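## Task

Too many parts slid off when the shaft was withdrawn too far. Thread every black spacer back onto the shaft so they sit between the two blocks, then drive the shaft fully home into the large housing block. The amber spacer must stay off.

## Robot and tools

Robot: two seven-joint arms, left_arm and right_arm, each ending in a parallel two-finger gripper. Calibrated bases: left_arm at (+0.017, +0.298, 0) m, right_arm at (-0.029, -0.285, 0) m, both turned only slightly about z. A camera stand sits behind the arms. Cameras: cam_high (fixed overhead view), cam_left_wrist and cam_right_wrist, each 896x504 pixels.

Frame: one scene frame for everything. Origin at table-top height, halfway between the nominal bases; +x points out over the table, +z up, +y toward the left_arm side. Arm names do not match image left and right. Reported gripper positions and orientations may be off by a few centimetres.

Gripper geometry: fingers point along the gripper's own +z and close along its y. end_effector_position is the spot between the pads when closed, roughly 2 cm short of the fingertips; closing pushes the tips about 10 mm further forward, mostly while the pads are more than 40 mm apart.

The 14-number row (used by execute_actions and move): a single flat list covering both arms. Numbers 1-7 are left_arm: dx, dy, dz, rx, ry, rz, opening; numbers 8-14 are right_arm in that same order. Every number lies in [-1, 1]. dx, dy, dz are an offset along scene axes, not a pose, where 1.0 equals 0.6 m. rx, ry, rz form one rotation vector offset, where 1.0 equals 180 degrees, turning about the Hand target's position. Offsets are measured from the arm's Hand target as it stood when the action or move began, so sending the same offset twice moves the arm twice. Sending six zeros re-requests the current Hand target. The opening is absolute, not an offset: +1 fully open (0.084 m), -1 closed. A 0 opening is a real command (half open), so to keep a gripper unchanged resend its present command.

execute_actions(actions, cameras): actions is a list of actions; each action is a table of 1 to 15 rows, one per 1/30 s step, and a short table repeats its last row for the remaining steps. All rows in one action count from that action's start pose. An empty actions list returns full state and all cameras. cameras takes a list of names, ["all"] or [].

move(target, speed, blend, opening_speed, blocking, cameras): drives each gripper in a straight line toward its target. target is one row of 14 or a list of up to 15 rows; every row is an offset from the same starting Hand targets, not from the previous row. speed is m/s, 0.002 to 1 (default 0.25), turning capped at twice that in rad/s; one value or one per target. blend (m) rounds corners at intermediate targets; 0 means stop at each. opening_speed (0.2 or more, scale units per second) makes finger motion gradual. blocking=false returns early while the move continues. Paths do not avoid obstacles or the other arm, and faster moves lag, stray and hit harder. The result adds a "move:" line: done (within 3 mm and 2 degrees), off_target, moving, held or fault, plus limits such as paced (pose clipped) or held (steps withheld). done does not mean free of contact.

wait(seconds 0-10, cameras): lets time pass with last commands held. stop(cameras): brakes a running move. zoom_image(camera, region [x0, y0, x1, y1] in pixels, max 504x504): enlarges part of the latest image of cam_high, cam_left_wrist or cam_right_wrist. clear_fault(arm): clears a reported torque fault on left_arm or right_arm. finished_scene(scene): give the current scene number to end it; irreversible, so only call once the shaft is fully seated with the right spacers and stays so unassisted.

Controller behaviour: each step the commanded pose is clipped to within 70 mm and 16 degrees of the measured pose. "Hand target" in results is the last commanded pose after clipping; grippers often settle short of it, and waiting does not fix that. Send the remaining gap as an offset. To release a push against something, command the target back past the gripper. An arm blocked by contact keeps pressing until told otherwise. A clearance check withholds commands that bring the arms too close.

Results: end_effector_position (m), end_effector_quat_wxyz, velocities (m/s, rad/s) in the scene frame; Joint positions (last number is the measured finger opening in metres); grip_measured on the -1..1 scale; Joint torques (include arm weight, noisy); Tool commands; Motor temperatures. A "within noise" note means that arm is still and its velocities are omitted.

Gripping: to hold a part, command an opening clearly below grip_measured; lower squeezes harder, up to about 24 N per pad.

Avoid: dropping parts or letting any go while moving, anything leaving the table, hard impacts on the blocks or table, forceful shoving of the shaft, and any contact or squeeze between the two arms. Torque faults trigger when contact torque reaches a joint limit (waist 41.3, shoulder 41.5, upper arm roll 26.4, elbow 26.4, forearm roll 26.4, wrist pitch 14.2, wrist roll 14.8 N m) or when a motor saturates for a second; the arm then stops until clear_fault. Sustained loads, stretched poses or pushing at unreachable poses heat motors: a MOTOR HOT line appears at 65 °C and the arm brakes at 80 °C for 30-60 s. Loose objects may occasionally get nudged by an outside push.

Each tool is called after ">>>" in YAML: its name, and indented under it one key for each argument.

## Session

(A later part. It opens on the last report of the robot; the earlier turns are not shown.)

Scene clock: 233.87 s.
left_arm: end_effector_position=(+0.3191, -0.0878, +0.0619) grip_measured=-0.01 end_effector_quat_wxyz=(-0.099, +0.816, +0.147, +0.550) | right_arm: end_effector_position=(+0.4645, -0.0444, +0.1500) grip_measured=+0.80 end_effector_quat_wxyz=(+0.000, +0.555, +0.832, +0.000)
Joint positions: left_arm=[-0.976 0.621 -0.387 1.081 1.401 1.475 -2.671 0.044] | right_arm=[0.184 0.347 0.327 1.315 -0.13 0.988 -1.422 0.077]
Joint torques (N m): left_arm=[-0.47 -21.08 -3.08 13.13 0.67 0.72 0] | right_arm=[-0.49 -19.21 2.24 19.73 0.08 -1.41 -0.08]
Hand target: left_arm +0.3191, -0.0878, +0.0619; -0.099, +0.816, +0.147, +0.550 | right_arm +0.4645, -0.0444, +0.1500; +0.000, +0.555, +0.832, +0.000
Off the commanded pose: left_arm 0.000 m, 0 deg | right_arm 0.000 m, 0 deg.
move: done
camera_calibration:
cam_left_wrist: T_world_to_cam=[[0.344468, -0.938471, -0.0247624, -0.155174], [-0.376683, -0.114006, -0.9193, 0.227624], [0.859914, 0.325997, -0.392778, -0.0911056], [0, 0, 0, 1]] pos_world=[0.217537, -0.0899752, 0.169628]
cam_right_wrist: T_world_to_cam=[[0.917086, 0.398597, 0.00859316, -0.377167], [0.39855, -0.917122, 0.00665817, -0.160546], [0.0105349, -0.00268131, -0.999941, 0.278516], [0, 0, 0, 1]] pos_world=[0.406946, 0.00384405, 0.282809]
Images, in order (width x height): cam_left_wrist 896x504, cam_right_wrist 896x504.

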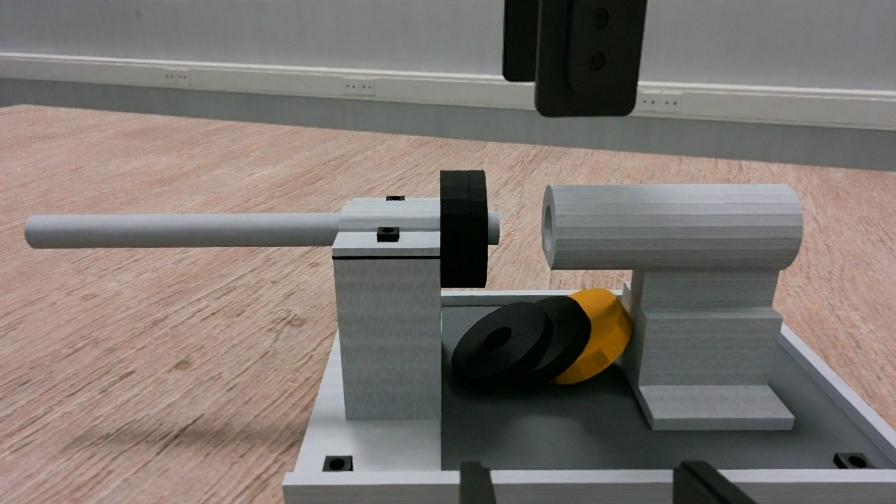

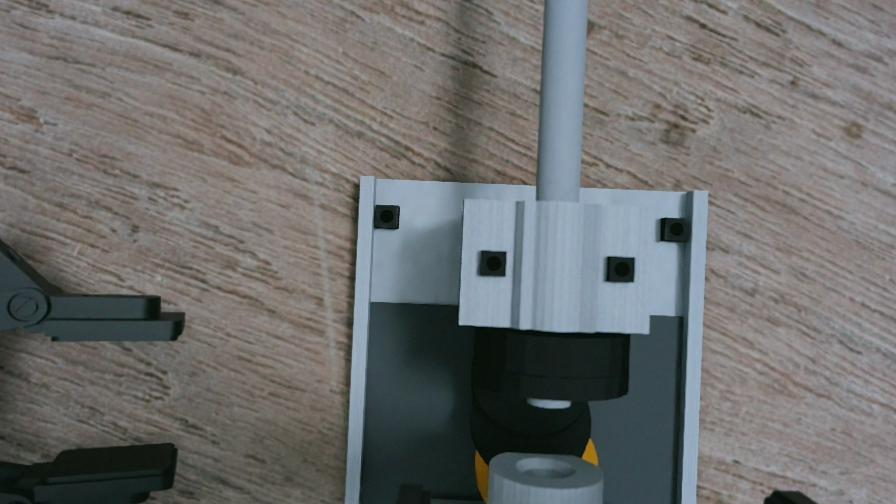

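>>> move:
  target:
    - [0,0,0.05,0,0,0,-1,0,0,0.25,0,0,0,1]
    - [0.135,0.045,0.063,-0.0252,0.0677,0,-1,0,0,0.25,0,0,0,1]
    - [0.135,0.045,-0.02,-0.0252,0.0677,0,-1,0,0,0.25,0,0,0,1]
  speed: [0.25,0.12,0.1]
  cameras: ["all"]

Scene clock: 339.37 s.
left_arm: end_effector_position=(+0.4001, -0.0608, +0.0500) grip_measured=-1.00 end_effector_quat_wxyz=(-0.082, +0.873, +0.157, +0.454) | right_arm: end_effector_position=(+0.4645, -0.0444, +0.3000) grip_measured=+1.00 end_effector_quat_wxyz=(+0.000, +0.555, +0.832, +0.000)
Joint positions: left_arm=[-0.737 0.529 -0.334 1.045 1.445 1.119 -2.512 0] | right_arm=[0.184 0.257 0.344 1.63 -0.086 1.388 -1.453 0.084]
Joint torques (N m): left_arm=[-0.69 -20.25 -2.46 14.61 0.62 0.26 -0.14] | right_arm=[1.32 -17.67 1.71 20.75 -0.29 -1.68 0.26]
Motor temperatures (°C): left_arm=[33 41 45 42 41 40 38] | right_arm=[36 37 38 42 36 36 37]
Hand target: left_arm +0.4001, -0.0608, +0.0499; -0.082, +0.873, +0.157, +0.454 | right_arm +0.4645, -0.0444, +0.3000; +0.000, +0.555, +0.832, +0.000
Off the commanded pose: left_arm 0.000 m, 0 deg | right_arm 0.000 m, 0 deg.
move: done
camera_calibration:
cam_left_wrist: T_world_to_cam=[[0.339336, -0.940385, -0.0229718, -0.156233], [-0.561093, -0.182748, -0.807328, 0.314158], [0.755, 0.286845, -0.589656, -0.124818], [0, 0, 0, 1]] pos_world=[0.323525, -0.0537034, 0.17644]
cam_right_wrist: T_world_to_cam=[[0.917087, 0.398595, 0.00863301, -0.378473], [0.398549, -0.917124, 0.00656647, -0.161505], [0.0105349, -0.00258134, -0.999941, 0.428507], [0, 0, 0, 1]] pos_world=[0.406946, 0.00384395, 0.432809]

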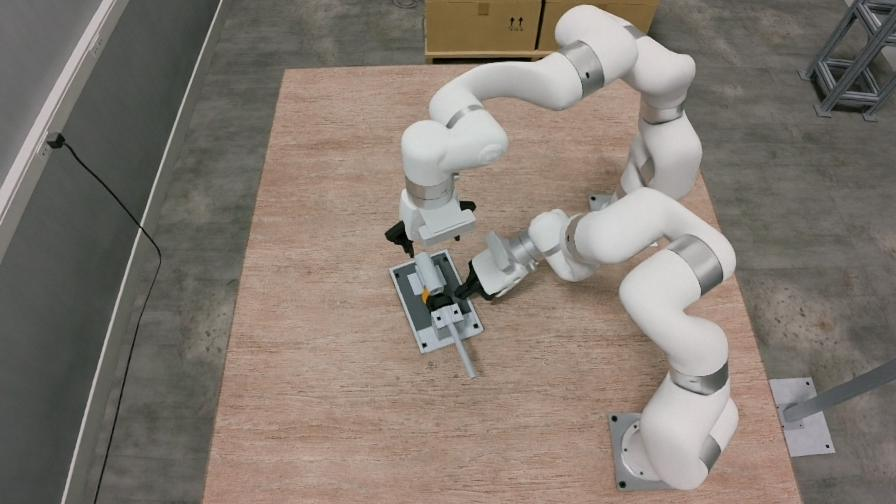

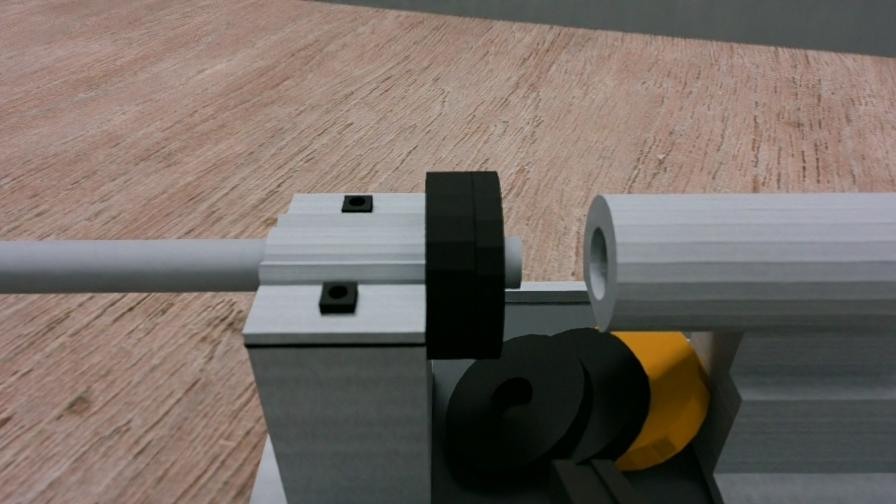

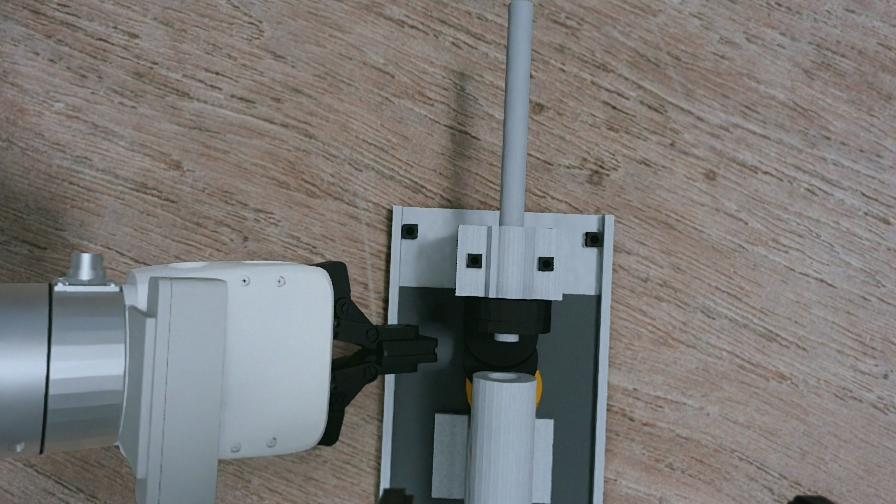

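>>> move:
  target: [0.086,0.032,-0.005,0,0,0,-1,0,0,0,0,0,0,1]
  speed: 0.06
  cameras: ["cam_left_wrist","cam_right_wrist"]

Scene clock: 353.43 s.
left_arm: end_effector_position=(+0.4516, -0.0416, +0.0469) grip_measured=-1.00 end_effector_quat_wxyz=(-0.082, +0.873, +0.157, +0.454) | right_arm: end_effector_position=(+0.4645, -0.0444, +0.3000) grip_measured=+1.00 end_effector_quat_wxyz=(+0.000, +0.555, +0.832, +0.000)
Joint positions: left_arm=[-0.667 0.554 -0.279 1.083 1.52 1.04 -2.474 0] | right_arm=[0.184 0.257 0.344 1.63 -0.086 1.388 -1.453 0.084]
Joint torques (N m): left_arm=[1.17 -21.1 -2.2 15.02 0.59 0.04 0.13] | right_arm=[1.2 -17.54 1.63 20.69 -0.22 -1.57 0.28]
Hand target: left_arm +0.4517, -0.0416, +0.0469; -0.082, +0.873, +0.157, +0.454 | right_arm +0.4645, -0.0444, +0.3000; +0.000, +0.555, +0.832, +0.000
Off the commanded pose: left_arm 0.000 m, 0 deg | right_arm 0.000 m, 0 deg.
move: done
camera_calibration:
cam_left_wrist: T_world_to_cam=[[0.339317, -0.940391, -0.0229998, -0.155744], [-0.561104, -0.182716, -0.807327, 0.344203], [0.755001, 0.286845, -0.589656, -0.171053], [0, 0, 0, 1]] pos_world=[0.375125, -0.0345033, 0.17344]
cam_right_wrist: T_world_to_cam=[[0.917087, 0.398595, 0.00863301, -0.378473], [0.398549, -0.917124, 0.00656647, -0.161505], [0.0105349, -0.00258134, -0.999941, 0.428507], [0, 0, 0, 1]] pos_world=[0.406946, 0.00384395, 0.432809]
Images, in order (width x height): cam_left_wrist 896x504, cam_right_wrist 896x504.

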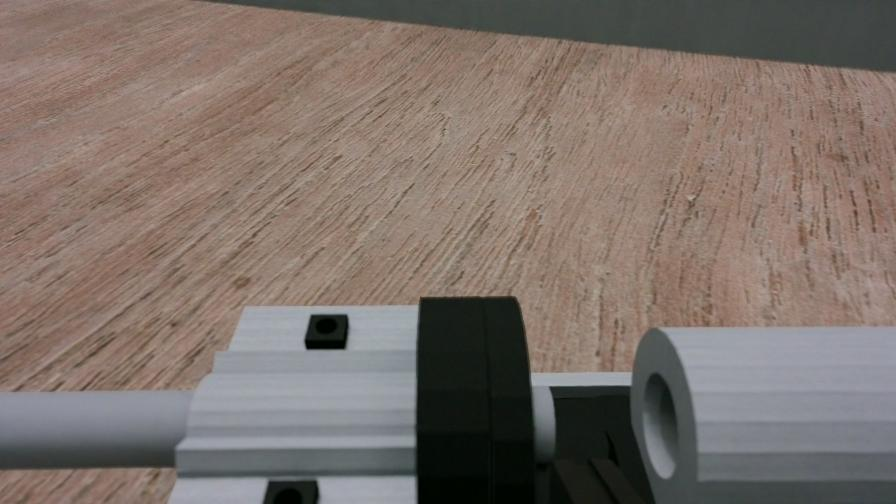

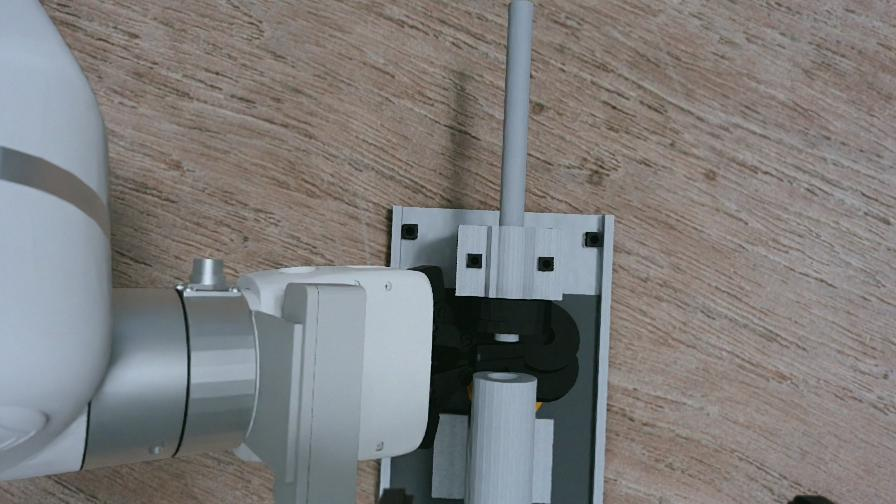

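>>> move:
  target: [0.0187,0.007,0,0,0,0,-1,0,0,0,0,0,0,1]
  speed: 0.05
  cameras: ["cam_right_wrist"]

>>> zoom_image:
  camera: "cam_right_wrist"
  region: [380, 200, 640, 460]

Scene clock: 358.93 s.
left_arm: end_effector_position=(+0.4405, -0.0631, +0.0460) grip_measured=-1.00 end_effector_quat_wxyz=(-0.063, +0.882, +0.141, +0.445) | right_arm: end_effector_position=(+0.4645, -0.0444, +0.3000) grip_measured=+1.00 end_effector_quat_wxyz=(+0.000, +0.555, +0.832, +0.000)
Joint positions: left_arm=[-0.655 0.559 -0.322 1.092 1.532 1.024 -2.465 0] | right_arm=[0.184 0.257 0.344 1.63 -0.086 1.388 -1.453 0.084]
Joint torques (N m): left_arm=[1.02 -21.89 -3.29 15.01 0.52 0.08 -0.06] | right_arm=[0.84 -17.53 1.51 20.71 -0.23 -1.6 0.2]
Hand target: left_arm +0.4405, -0.0631, +0.0460; -0.063, +0.882, +0.141, +0.445 (not the last commanded pose) | right_arm +0.4645, -0.0444, +0.3000; +0.000, +0.555, +0.832, +0.000
Tool commands: left_gripper/opening=-1.0 right_gripper/opening=+1.0
Off the commanded pose: left_arm 0.034 m, 3 deg | right_arm 0.000 m, 0 deg.
TORQUE FAULT: the external load on joint 3 (upper arm roll) of the left arm reached its load limit, and that arm stopped. The contact can be on any part of that arm beyond that joint, not only on its tool. A torque fault puts only its own arm into a fault stop. That arm's remaining commands of this call were not run. The hold on joint 3 (upper arm roll) of that arm was moved back by the arm itself, up to 3 degrees, as the stop began. That arm is still stopped at the end of this call. While its stop runs, that arm, its gripper or tool too, takes no new command.
CLEAR FAULT: the left arm stays stopped (state 4) until you call clear_fault(arm="left_arm").
End effector pose when the fault began: left_arm: position (+0.4599, -0.0391, +0.0461), quat_wxyz (-0.081, +0.874, +0.156, +0.453)
Joint positions when the fault began: left_arm=[-0.655 0.559 -0.27 1.092 1.532 1.024 -2.466 0]
move: fault (left_arm)
camera_calibration:
cam_right_wrist: T_world_to_cam=[[0.917087, 0.398595, 0.00863301, -0.378473], [0.398549, -0.917124, 0.00656647, -0.161505], [0.0105349, -0.00258134, -0.999941, 0.428507], [0, 0, 0, 1]] pos_world=[0.406946, 0.00384395, 0.432809]
Images, in order (width x height): cam_right_wrist 896x504.

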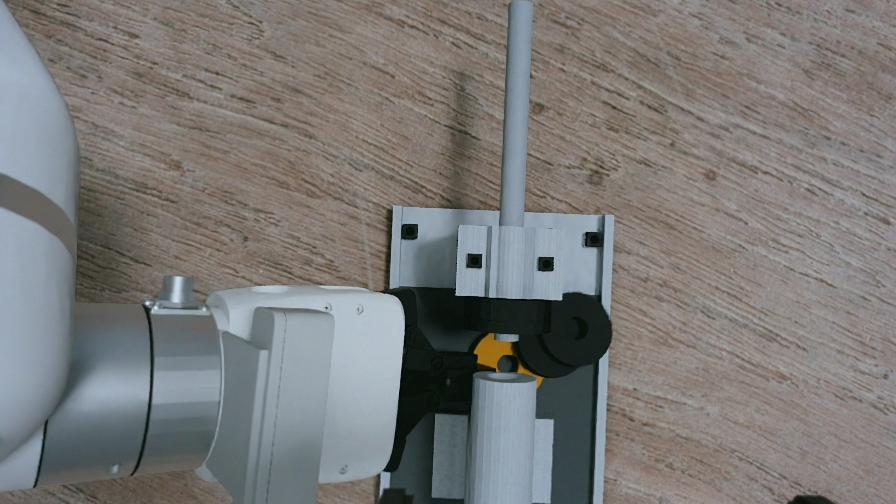

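Scaled by 1.938 from the camera's 896x504 image, which has a finer 1280x720 frame.

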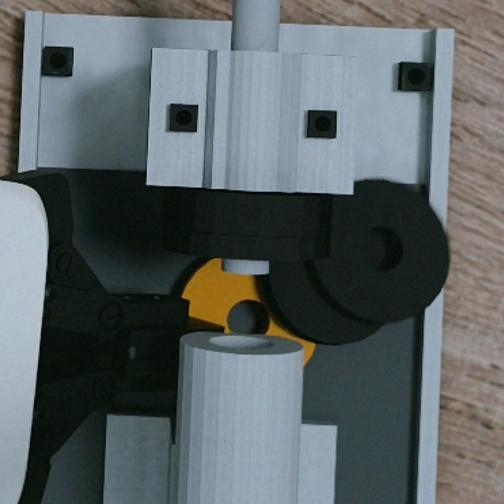

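>>> clear_fault:
  arm: "left_arm"

>>> move:
  target:
    - [-0.13,-0.035,0.03,0,0,0,-1,0,0,0,0,0,0,1]
    - [-0.202,-0.041,0.027,0.0306,-0.0747,0.0153,-1,0.03,0.05,-0.1,0,0,0,1]
  speed: 0.12
  blend: [0.02,0]
  cameras: ["cam_left_wrist","cam_right_wrist"]

>>> zoom_image:
  camera: "cam_left_wrist"
  region: [400, 200, 700, 480]

>>> zoom_image:
  camera: "cam_right_wrist"
  region: [330, 180, 630, 480]

Scene clock: 387.70 s.
left_arm: end_effector_position=(+0.4405, -0.0631, +0.0460) grip_measured=-1.00 end_effector_quat_wxyz=(-0.063, +0.882, +0.141, +0.445) | right_arm: end_effector_position=(+0.4645, -0.0444, +0.3000) grip_measured=+1.00 end_effector_quat_wxyz=(+0.000, +0.555, +0.832, +0.000)
Joint positions: left_arm=[-0.655 0.559 -0.322 1.092 1.532 1.024 -2.465 0] | right_arm=[0.184 0.257 0.344 1.63 -0.086 1.388 -1.453 0.084]
Joint torques (N m): left_arm=[0.96 -21.94 -3.25 14.94 0.57 0.04 0.03] | right_arm=[0.25 -17.54 1.48 20.6 -0.07 -1.55 0.2]
Hand target: left_arm +0.4405, -0.0631, +0.0460; -0.063, +0.882, +0.141, +0.445 (not the last commanded pose) | right_arm +0.4645, -0.0444, +0.3000; +0.000, +0.555, +0.832, +0.000
Tool commands: left_gripper/opening=-1.0 right_gripper/opening=+1.0
Off the commanded pose: left_arm 0.034 m, 3 deg | right_arm 0.000 m, 0 deg.
TORQUE FAULT, CONTINUED: the left arm's stop, for the torque fault of joint 3 (upper arm roll) that an earlier result reported, is over. The call counts as one of the actions that you can send in this scene. The hold on joint 3 (upper arm roll) of that arm was moved back by the arm itself, up to 3 degrees, as the stop began. That arm's target is now where it stood when the stop ended, not its last command. That arm's gripper keeps its grip as last carried out, and that arm accepts commands again: back off and push less far.
CLEAR FAULT: your call cleared the left arm's torque fault. If a joint's load stays at its limit, that arm stops again at once.

Scene clock: 389.90 s.
left_arm: end_effector_position=(+0.3193, -0.0877, +0.0622) grip_measured=-1.00 end_effector_quat_wxyz=(-0.099, +0.816, +0.147, +0.550) | right_arm: end_effector_position=(+0.4825, -0.0144, +0.2400) grip_measured=+1.00 end_effector_quat_wxyz=(+0.000, +0.555, +0.832, +0.000)
Joint positions: left_arm=[-0.96 0.623 -0.404 1.08 1.408 1.483 -2.672 0] | right_arm=[0.229 0.379 0.347 1.622 -0.131 1.266 -1.394 0.084]
Joint torques (N m): left_arm=[-0.52 -20.75 -3.37 13.18 0.3 0.67 -0.14] | right_arm=[1.43 -19.48 1.78 20.7 -0.17 -1.67 0.22]
Hand target: left_arm +0.3193, -0.0877, +0.0622; -0.099, +0.816, +0.147, +0.550 | right_arm +0.4825, -0.0144, +0.2400; +0.000, +0.555, +0.832, +0.000
Off the commanded pose: left_arm 0.000 m, 0 deg | right_arm 0.000 m, 0 deg.
move: done
camera_calibration:
cam_left_wrist: T_world_to_cam=[[0.343806, -0.938713, -0.0248094, -0.155013], [-0.376784, -0.113702, -0.919296, 0.227944], [0.860134, 0.325407, -0.392784, -0.0913326], [0, 0, 0, 1]] pos_world=[0.217738, -0.0898743, 0.169828]
cam_right_wrist: T_world_to_cam=[[0.917086, 0.398594, 0.00872471, -0.406454], [0.398548, -0.917124, 0.00660632, -0.140785], [0.0106349, -0.00258135, -0.99994, 0.368355], [0, 0, 0, 1]] pos_world=[0.424946, 0.0338439, 0.372809]
Images, in order (width x height): cam_left_wrist 896x504, cam_right_wrist 896x504.

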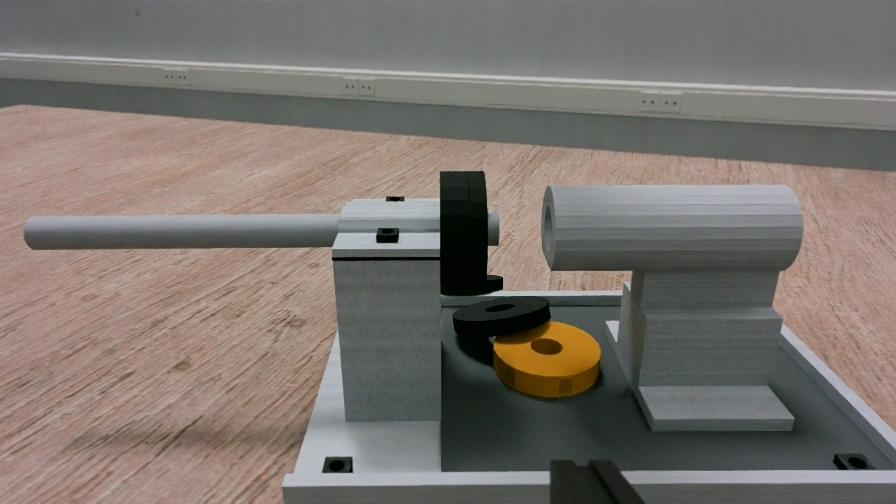

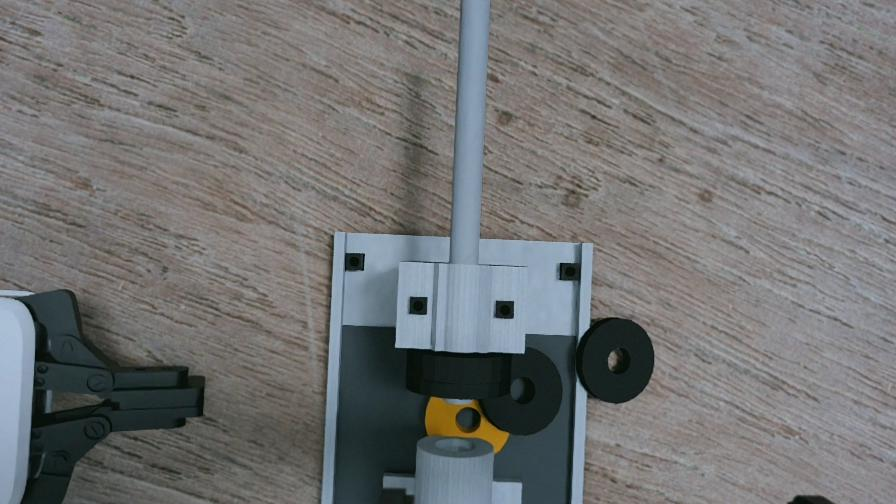

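Scaled by 1.680 from the camera's 896x504 image, which has a finer 1280x720 frame.

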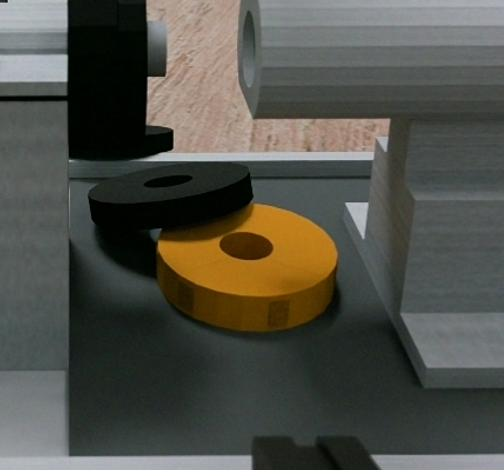

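Scaled by 1.680 from the camera's 896x504 image, which has a finer 1280x720 frame.

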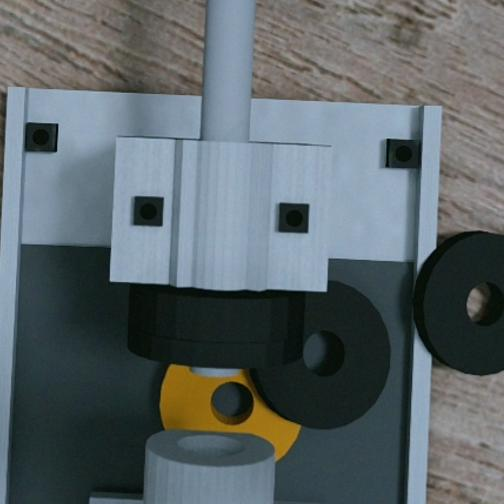

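>>> execute_actions:
  actions: []

Scene clock: 414.97 s.
left_arm: end_effector_position=(+0.3193, -0.0877, +0.0622) grip_measured=-1.00 end_effector_quat_wxyz=(-0.099, +0.816, +0.147, +0.550) | right_arm: end_effector_position=(+0.4825, -0.0144, +0.2400) grip_measured=+1.00 end_effector_quat_wxyz=(+0.000, +0.555, +0.832, +0.000)
Joint positions: left_arm=[-0.96 0.623 -0.404 1.08 1.408 1.483 -2.672 0] | right_arm=[0.229 0.379 0.347 1.622 -0.131 1.266 -1.394 0.084]
Joint velocities: within noise
Joint torques (N m): left_arm=[-0.52 -20.62 -3.64 12.99 0.26 0.6 0.07] | right_arm=[1.26 -19.24 1.91 20.21 -0.18 -1.51 0.32]
Motor temperatures (°C): left_arm=[33 42 45 43 41 39 38] | right_arm=[36 37 38 42 36 36 37]
Hand target: left_arm +0.3193, -0.0877, +0.0622; -0.099, +0.816, +0.147, +0.550 | right_arm +0.4825, -0.0144, +0.2400; +0.000, +0.555, +0.832, +0.000
Tool commands: left_gripper/opening=-1.0 right_gripper/opening=+1.0
Off the commanded pose: left_arm 0.000 m, 0 deg | right_arm 0.000 m, 0 deg.
camera_calibration:
cam_left_wrist: T_world_to_cam=[[0.343804, -0.938714, -0.0248094, -0.155012], [-0.376864, -0.113731, -0.91926, 0.227952], [0.8601, 0.325395, -0.392869, -0.0913116], [0, 0, 0, 1]] pos_world=[0.217738, -0.0898744, 0.169828]
cam_right_wrist: T_world_to_cam=[[0.917087, 0.398595, 0.00863301, -0.406421], [0.398549, -0.917124, 0.00656647, -0.140771], [0.0105349, -0.00258134, -0.999941, 0.368398], [0, 0, 0, 1]] pos_world=[0.424946, 0.0338439, 0.372809]

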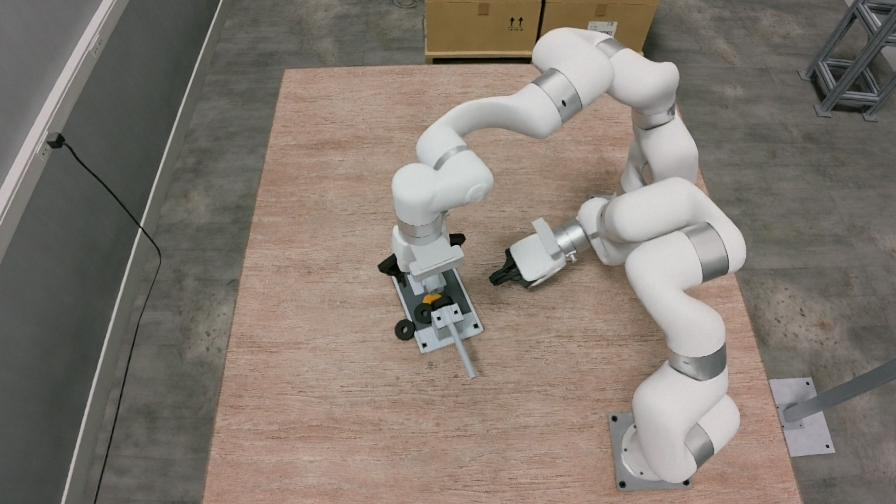

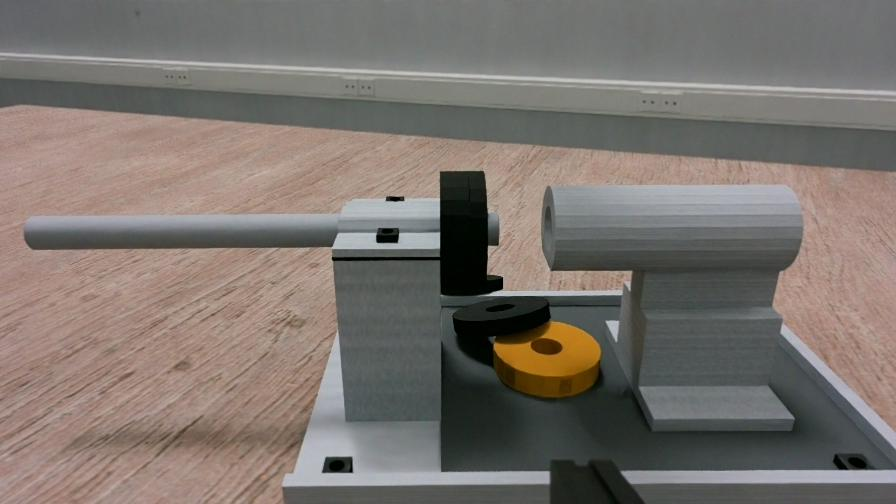

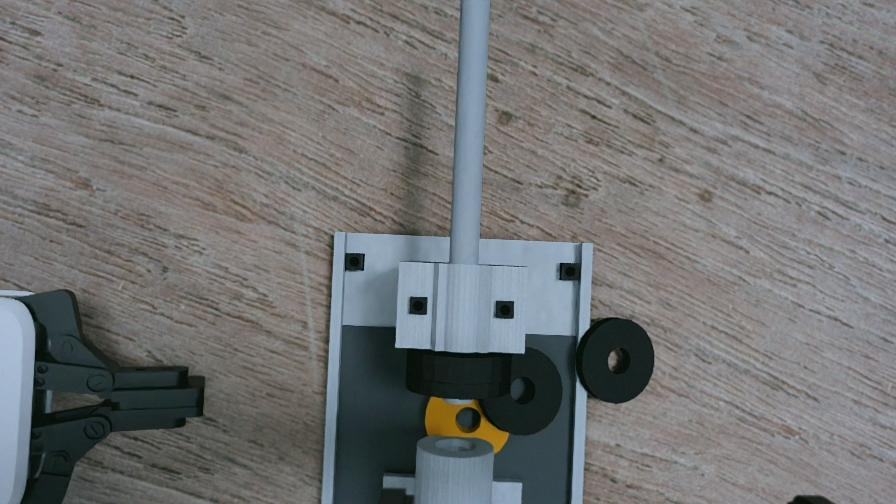

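>>> zoom_image:
  camera: "cam_right_wrist"
  region: [440, 290, 680, 480]

Scaled by 2.100 from the camera's 896x504 image, which has a finer 1280x720 frame.

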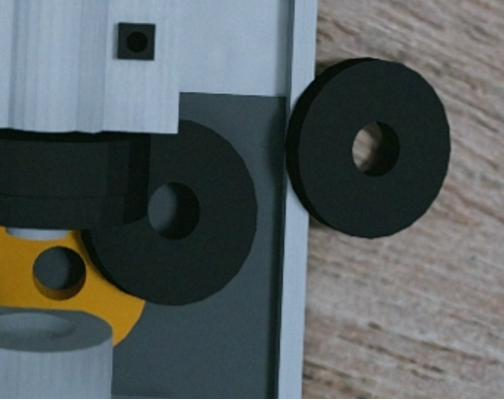

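>>> move:
  target:
    - [0,0,0,0,0,0,-1,0.110,0.045,-0.1,0,0,-0.514,1]
    - [0,0,0,0,0,0,-1,0.110,0.045,-0.25,0,0,-0.514,1]
  cameras: ["cam_right_wrist","cam_left_wrist"]

Scene clock: 447.47 s.
left_arm: end_effector_position=(+0.3193, -0.0877, +0.0622) grip_measured=-1.00 end_effector_quat_wxyz=(-0.099, +0.816, +0.147, +0.550) | right_arm: end_effector_position=(+0.5485, +0.0127, +0.0901) grip_measured=+1.00 end_effector_quat_wxyz=(+0.000, +0.985, +0.174, +0.001)
Joint positions: left_arm=[-0.96 0.623 -0.404 1.08 1.408 1.483 -2.672 0] | right_arm=[0.442 0.751 0.08 1.796 -0.064 1.046 0.161 0.084]
Joint torques (N m): left_arm=[-0.64 -20.58 -3.37 13.22 0.21 0.74 0.03] | right_arm=[1.33 -24.16 0.41 20.4 -0.24 -1.58 0.27]
Hand target: left_arm +0.3193, -0.0877, +0.0622; -0.099, +0.816, +0.147, +0.550 | right_arm +0.5485, +0.0126, +0.0900; +0.000, +0.985, +0.174, +0.001
Off the commanded pose: left_arm 0.000 m, 0 deg | right_arm 0.000 m, 0 deg.
move: done
camera_calibration:
cam_left_wrist: T_world_to_cam=[[0.343804, -0.938714, -0.0248094, -0.155012], [-0.376864, -0.113731, -0.91926, 0.227952], [0.8601, 0.325395, -0.392869, -0.0913116], [0, 0, 0, 1]] pos_world=[0.217738, -0.0898744, 0.169828]
cam_right_wrist: T_world_to_cam=[[0.357887, -0.933725, 0.00861376, -0.15285], [-0.93376, -0.357842, 0.00638931, 0.582385], [-0.00288349, -0.0103298, -0.999942, 0.225326], [0, 0, 0, 1]] pos_world=[0.599161, 0.068009, 0.222909]
Images, in order (width x height): cam_left_wrist 896x504, cam_right_wrist 896x504.

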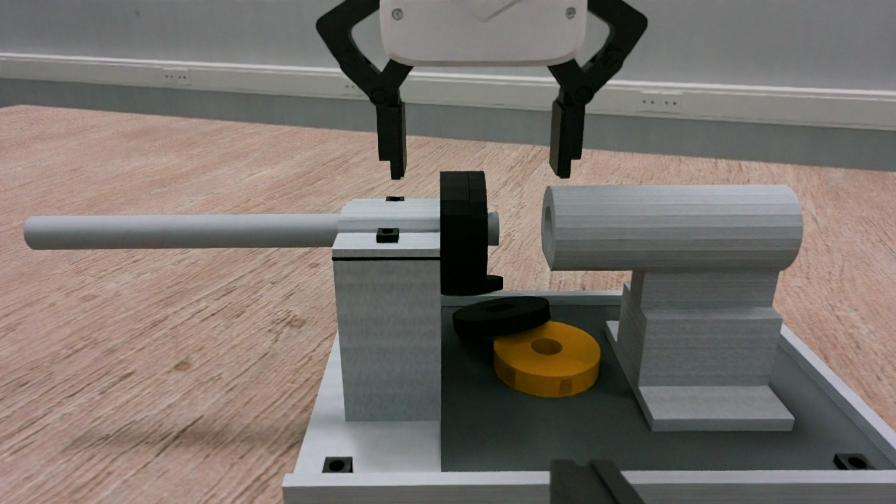

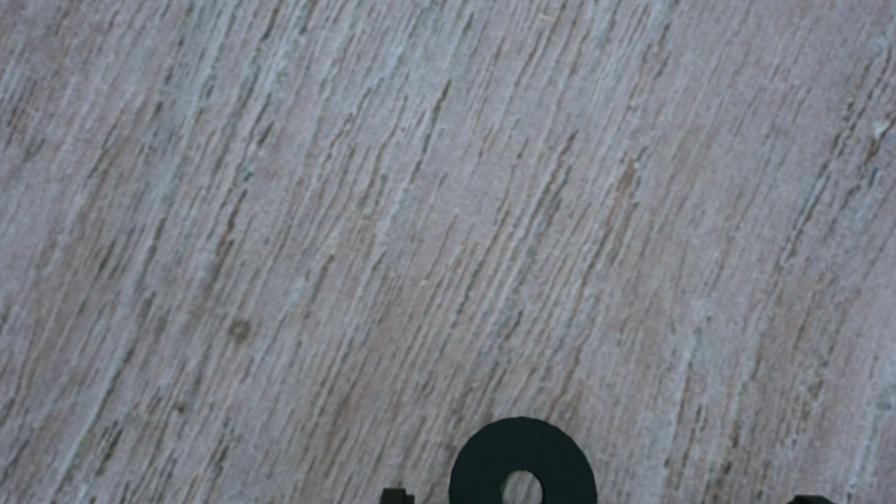

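>>> move:
  target: [0,0,0,0,0,0,-1,-0.04,-0.015,0.12,0,0,0,1]
  cameras: ["cam_right_wrist"]

>>> zoom_image:
  camera: "cam_right_wrist"
  region: [300, 250, 700, 504]

Scene clock: 458.90 s.
left_arm: end_effector_position=(+0.3193, -0.0877, +0.0622) grip_measured=-1.00 end_effector_quat_wxyz=(-0.099, +0.816, +0.147, +0.550) | right_arm: end_effector_position=(+0.5244, +0.0036, +0.1620) grip_measured=+1.00 end_effector_quat_wxyz=(+0.000, +0.985, +0.174, +0.000)
Joint positions: left_arm=[-0.96 0.623 -0.404 1.08 1.408 1.483 -2.672 0] | right_arm=[0.438 0.578 0.088 1.723 -0.053 1.146 0.162 0.084]
Joint torques (N m): left_arm=[-0.52 -20.62 -3.4 13.2 0.21 0.74 -0.04] | right_arm=[-0.53 -23.45 0.93 19.97 0.06 -1.58 -0.02]
Hand target: left_arm +0.3193, -0.0877, +0.0622; -0.099, +0.816, +0.147, +0.550 | right_arm +0.5245, +0.0036, +0.1620; +0.000, +0.985, +0.174, +0.001
Off the commanded pose: left_arm 0.000 m, 0 deg | right_arm 0.000 m, 0 deg.
move: done
camera_calibration:
cam_right_wrist: T_world_to_cam=[[0.357888, -0.933724, 0.00869309, -0.153307], [-0.933759, -0.357839, 0.00674099, 0.556191], [-0.00318349, -0.0105298, -0.999939, 0.297144], [0, 0, 0, 1]] pos_world=[0.575161, 0.0590092, 0.294709]
Images, in order (width x height): cam_right_wrist 896x504.

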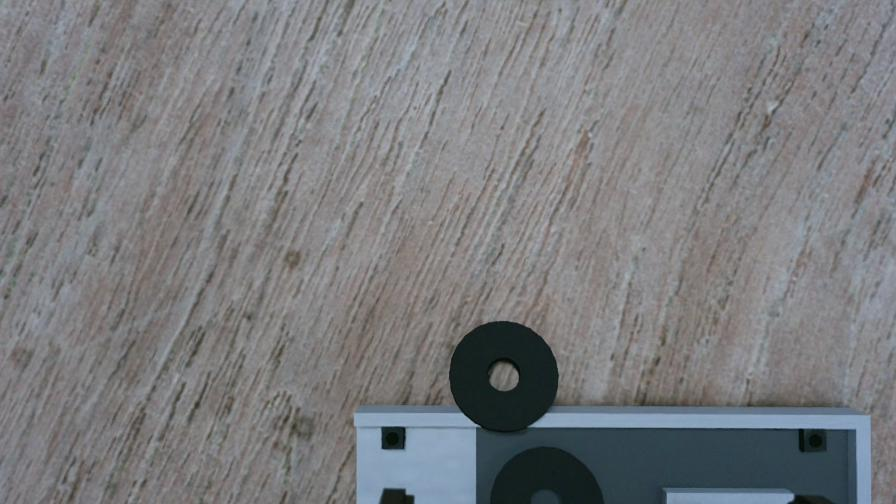

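Scaled by 1.260 from the camera's 896x504 image, which has a finer 1280x720 frame.

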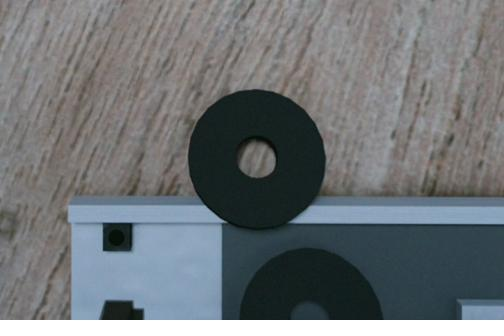

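>>> move:
  target:
    - [0,0,0,0,0,0,-1,0,0,0,0,0,0.5,1]
    - [0,0,0,0,0,0,-1,0,0,0,0,0,0.98,1]
  speed: 0.6
  cameras: ["cam_right_wrist","cam_high"]

Scene clock: 500.67 s.
left_arm: end_effector_position=(+0.3193, -0.0877, +0.0622) grip_measured=-1.00 end_effector_quat_wxyz=(-0.099, +0.816, +0.147, +0.550) | right_arm: end_effector_position=(+0.5245, +0.0036, +0.1620) grip_measured=+1.00 end_effector_quat_wxyz=(-0.001, -0.143, +0.990, +0.000)
Joint positions: left_arm=[-0.96 0.623 -0.404 1.08 1.408 1.483 -2.672 0] | right_arm=[0.064 0.664 0.619 1.739 -0.393 1.2 -2.726 0.084]
Joint torques (N m): left_arm=[-0.39 -20.82 -3.44 13.23 0.26 0.61 -0.02] | right_arm=[-0.52 -21.53 5.83 19.18 -0.03 -1.35 -0.07]
Hand target: left_arm +0.3193, -0.0877, +0.0622; -0.099, +0.816, +0.147, +0.550 | right_arm +0.5245, +0.0036, +0.1620; -0.001, -0.143, +0.990, +0.000
Off the commanded pose: left_arm 0.000 m, 0 deg | right_arm 0.000 m, 0 deg.
move: done
camera_calibration:
cam_right_wrist: T_world_to_cam=[[-0.298504, 0.954369, 0.00866864, 0.184042], [0.954401, 0.298454, 0.00656225, -0.436455], [0.00367562, 0.0102322, -0.999941, 0.293558], [0, 0, 0, 1]] pos_world=[0.470411, -0.0483861, 0.294809]
Images, in order (width x height): cam_high 896x504, cam_right_wrist 896x504.

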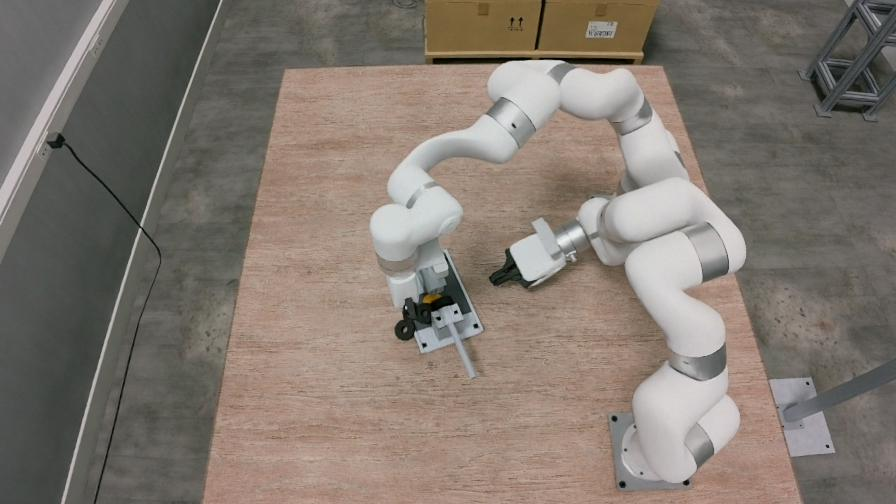

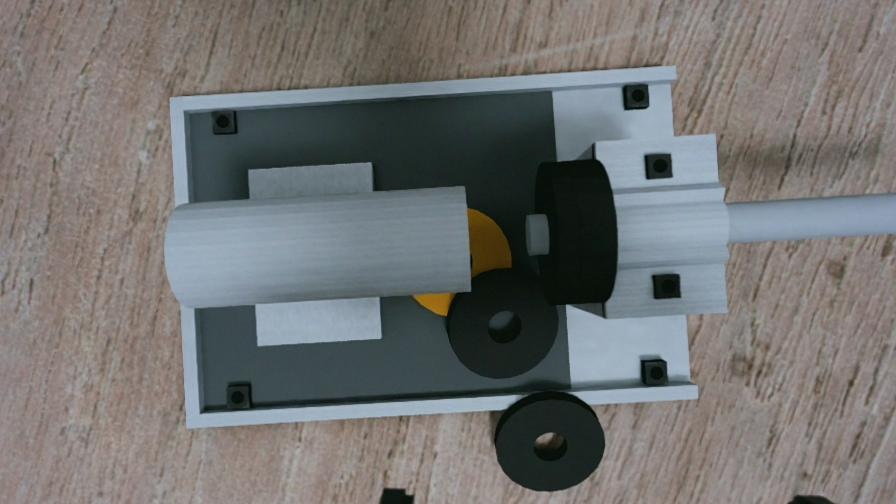

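>>> move:
  target: [0,0,0,0,0,0,-1,0.0252,0.028,-0.15,0,0,0.02,1]
  cameras: ["cam_right_wrist"]

Scene clock: 516.30 s.
left_arm: end_effector_position=(+0.3193, -0.0877, +0.0622) grip_measured=-1.00 end_effector_quat_wxyz=(-0.099, +0.816, +0.147, +0.550) | right_arm: end_effector_position=(+0.5396, +0.0205, +0.0721) grip_measured=+1.00 end_effector_quat_wxyz=(-0.001, -0.174, +0.985, +0.000)
Joint positions: left_arm=[-0.96 0.623 -0.404 1.08 1.408 1.483 -2.672 0] | right_arm=[0.122 0.846 0.572 1.776 -0.48 1.069 -2.742 0.084]
Joint torques (N m): left_arm=[-0.29 -20.88 -3.4 13.19 0.21 0.75 0] | right_arm=[1.27 -23.08 5.9 18.25 -0.25 -1.37 -0.06]
Hand target: left_arm +0.3193, -0.0877, +0.0622; -0.099, +0.816, +0.147, +0.550 | right_arm +0.5396, +0.0204, +0.0720; -0.001, -0.174, +0.985, +0.000
Off the commanded pose: left_arm 0.000 m, 0 deg | right_arm 0.000 m, 0 deg.
move: done
camera_calibration:
cam_right_wrist: T_world_to_cam=[[-0.357889, 0.933724, 0.0086931, 0.205801], [0.933759, 0.35784, 0.00674098, -0.44544], [0.00318347, 0.0105298, -0.999939, 0.203608], [0, 0, 0, 1]] pos_world=[0.488939, -0.0349092, 0.204809]
Images, in order (width x height): cam_right_wrist 896x504.

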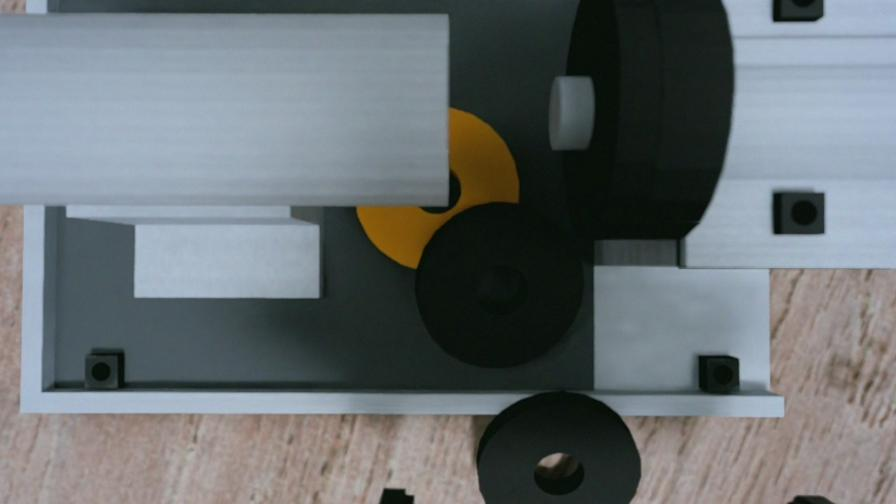

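>>> move:
  target:
    - [0,0,0,0,0,0,-1,0.0018,0.0007,-0.067,0,0,0,1]
    - [0,0,0,0,0,0,-1,0.0018,0.0007,-0.067,0,0,0,-0.4]
  speed: 0.1
  opening_speed: 1.5
  cameras: ["cam_right_wrist","cam_left_wrist"]

Scene clock: 528.53 s.
left_arm: end_effector_position=(+0.3193, -0.0877, +0.0622) grip_measured=-1.00 end_effector_quat_wxyz=(-0.099, +0.816, +0.147, +0.550) | right_arm: end_effector_position=(+0.5407, +0.0209, +0.0318) grip_measured=+0.09 end_effector_quat_wxyz=(-0.001, -0.174, +0.985, +0.000)
Joint positions: left_arm=[-0.96 0.623 -0.404 1.08 1.408 1.483 -2.672 0] | right_arm=[0.134 0.91 0.547 1.768 -0.509 1.001 -2.728 0.048]
Joint torques (N m): left_arm=[-0.3 -20.94 -3.46 13.13 0.29 0.74 -0.06] | right_arm=[1.08 -22.99 5.87 16.14 -0.06 -1.34 0.11]
Hand target: left_arm +0.3193, -0.0877, +0.0622; -0.099, +0.816, +0.147, +0.550 | right_arm +0.5407, +0.0209, +0.0318; -0.001, -0.174, +0.985, +0.000
Off the commanded pose: left_arm 0.000 m, 0 deg | right_arm 0.000 m, 0 deg.
move: done
camera_calibration:
cam_left_wrist: T_world_to_cam=[[0.343804, -0.938714, -0.0248094, -0.155012], [-0.376864, -0.113731, -0.91926, 0.227952], [0.8601, 0.325395, -0.392869, -0.0913116], [0, 0, 0, 1]] pos_world=[0.217738, -0.0898744, 0.169828]
cam_right_wrist: T_world_to_cam=[[-0.357889, 0.933724, 0.00863553, 0.206051], [0.933759, 0.357841, 0.00661183, -0.446261], [0.00308348, 0.0104298, -0.999941, 0.163448], [0, 0, 0, 1]] pos_world=[0.489939, -0.0344091, 0.164609]
Images, in order (width x height): cam_left_wrist 896x504, cam_right_wrist 896x504.

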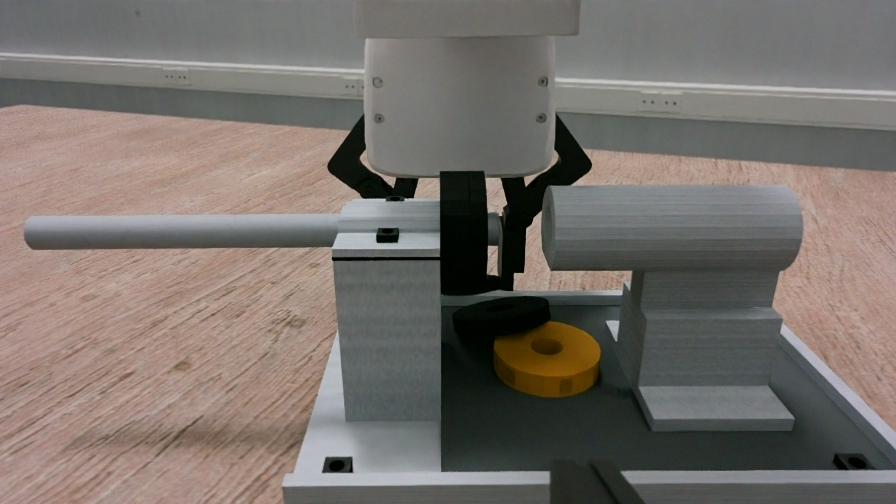

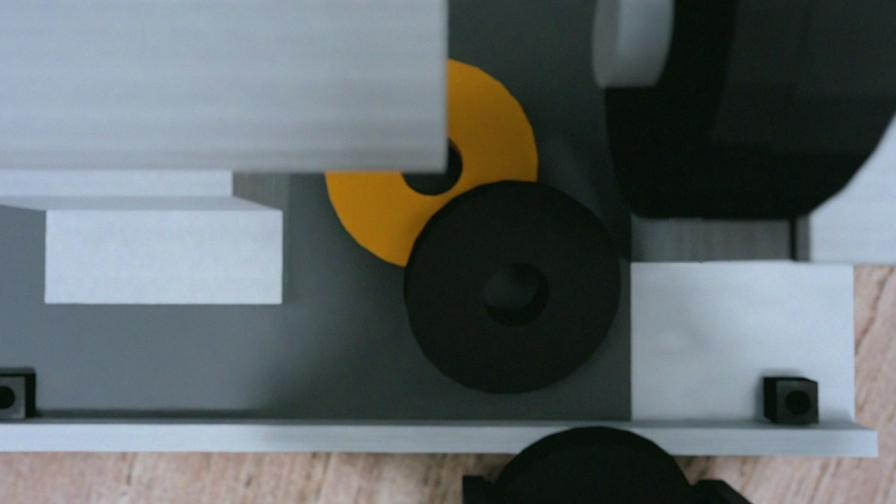

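>>> move:
  target:
    - [0,0,0,0,0,0,-1,0,0,0.2,0,0,0,-0.4]
    - [0,0,0,0,0,0,-1,-0.02,-0.15,0.22,0,0,-0.25,-0.4]
    - [0,0,0,0,0,0,-1,-0.0483,-0.306,0.18,0,0,-0.5,-0.4]
  speed: 0.3
  blend: [0.03,0.03,0]
  cameras: ["cam_right_wrist","cam_left_wrist"]

Scene clock: 541.93 s.
left_arm: end_effector_position=(+0.3193, -0.0877, +0.0622) grip_measured=-1.00 end_effector_quat_wxyz=(-0.099, +0.816, +0.147, +0.550) | right_arm: end_effector_position=(+0.5117, -0.1627, +0.1398) grip_measured=+0.09 end_effector_quat_wxyz=(+0.000, +0.574, +0.819, +0.000)
Joint positions: left_arm=[-0.96 0.623 -0.404 1.08 1.408 1.483 -2.672 0] | right_arm=[-0.076 0.383 0.362 1.328 -0.159 0.974 -1.591 0.048]
Joint torques (N m): left_arm=[-0.27 -21.04 -3.41 13.2 0.3 0.65 -0.08] | right_arm=[-0.18 -19.5 1.98 18.97 -0.23 -1.78 0.29]
Hand target: left_arm +0.3193, -0.0877, +0.0622; -0.099, +0.816, +0.147, +0.550 | right_arm +0.5117, -0.1627, +0.1398; +0.000, +0.574, +0.819, +0.000
Off the commanded pose: left_arm 0.000 m, 0 deg | right_arm 0.000 m, 0 deg.
move: done
camera_calibration:
cam_left_wrist: T_world_to_cam=[[0.343804, -0.938714, -0.0248094, -0.155012], [-0.376864, -0.113731, -0.91926, 0.227952], [0.8601, 0.325395, -0.392869, -0.0913116], [0, 0, 0, 1]] pos_world=[0.217738, -0.0898744, 0.169828]
cam_right_wrist: T_world_to_cam=[[0.933725, 0.357887, 0.00867132, -0.38841], [0.35784, -0.93376, 0.00651847, -0.26971], [0.0104298, -0.00298351, -0.999941, 0.267499], [0, 0, 0, 1]] pos_world=[0.456391, -0.112039, 0.272609]
Images, in order (width x height): cam_left_wrist 896x504, cam_right_wrist 896x504.

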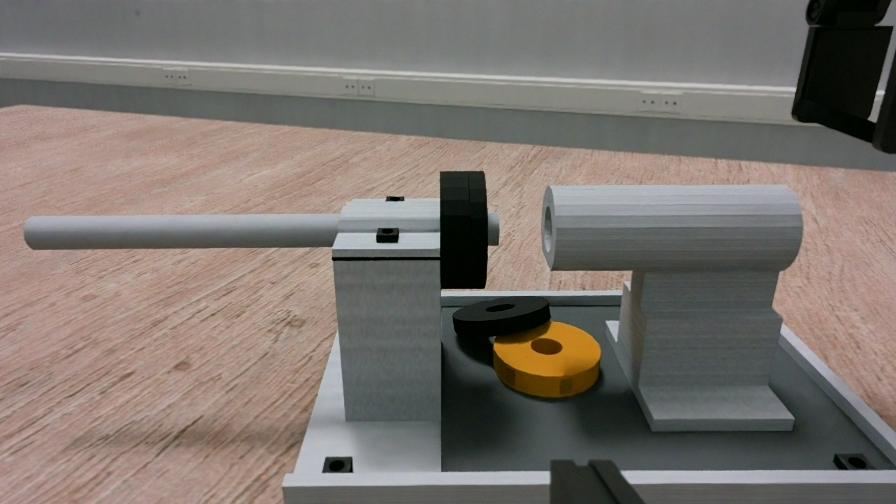

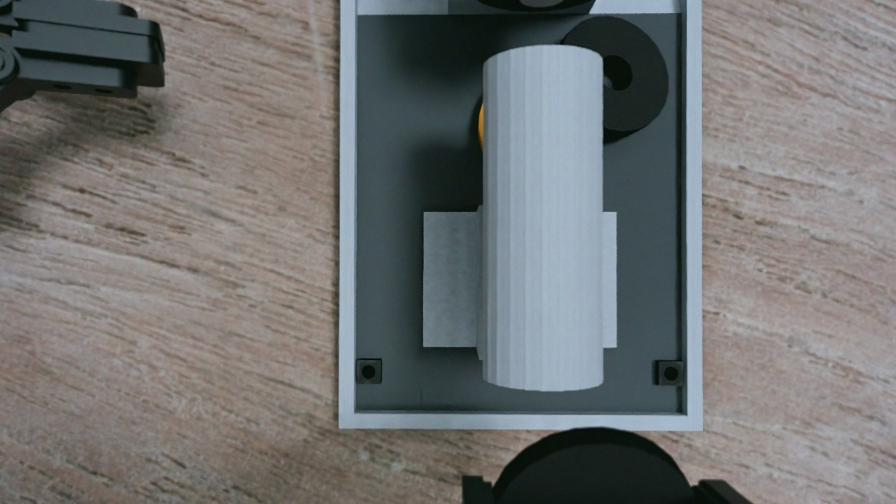

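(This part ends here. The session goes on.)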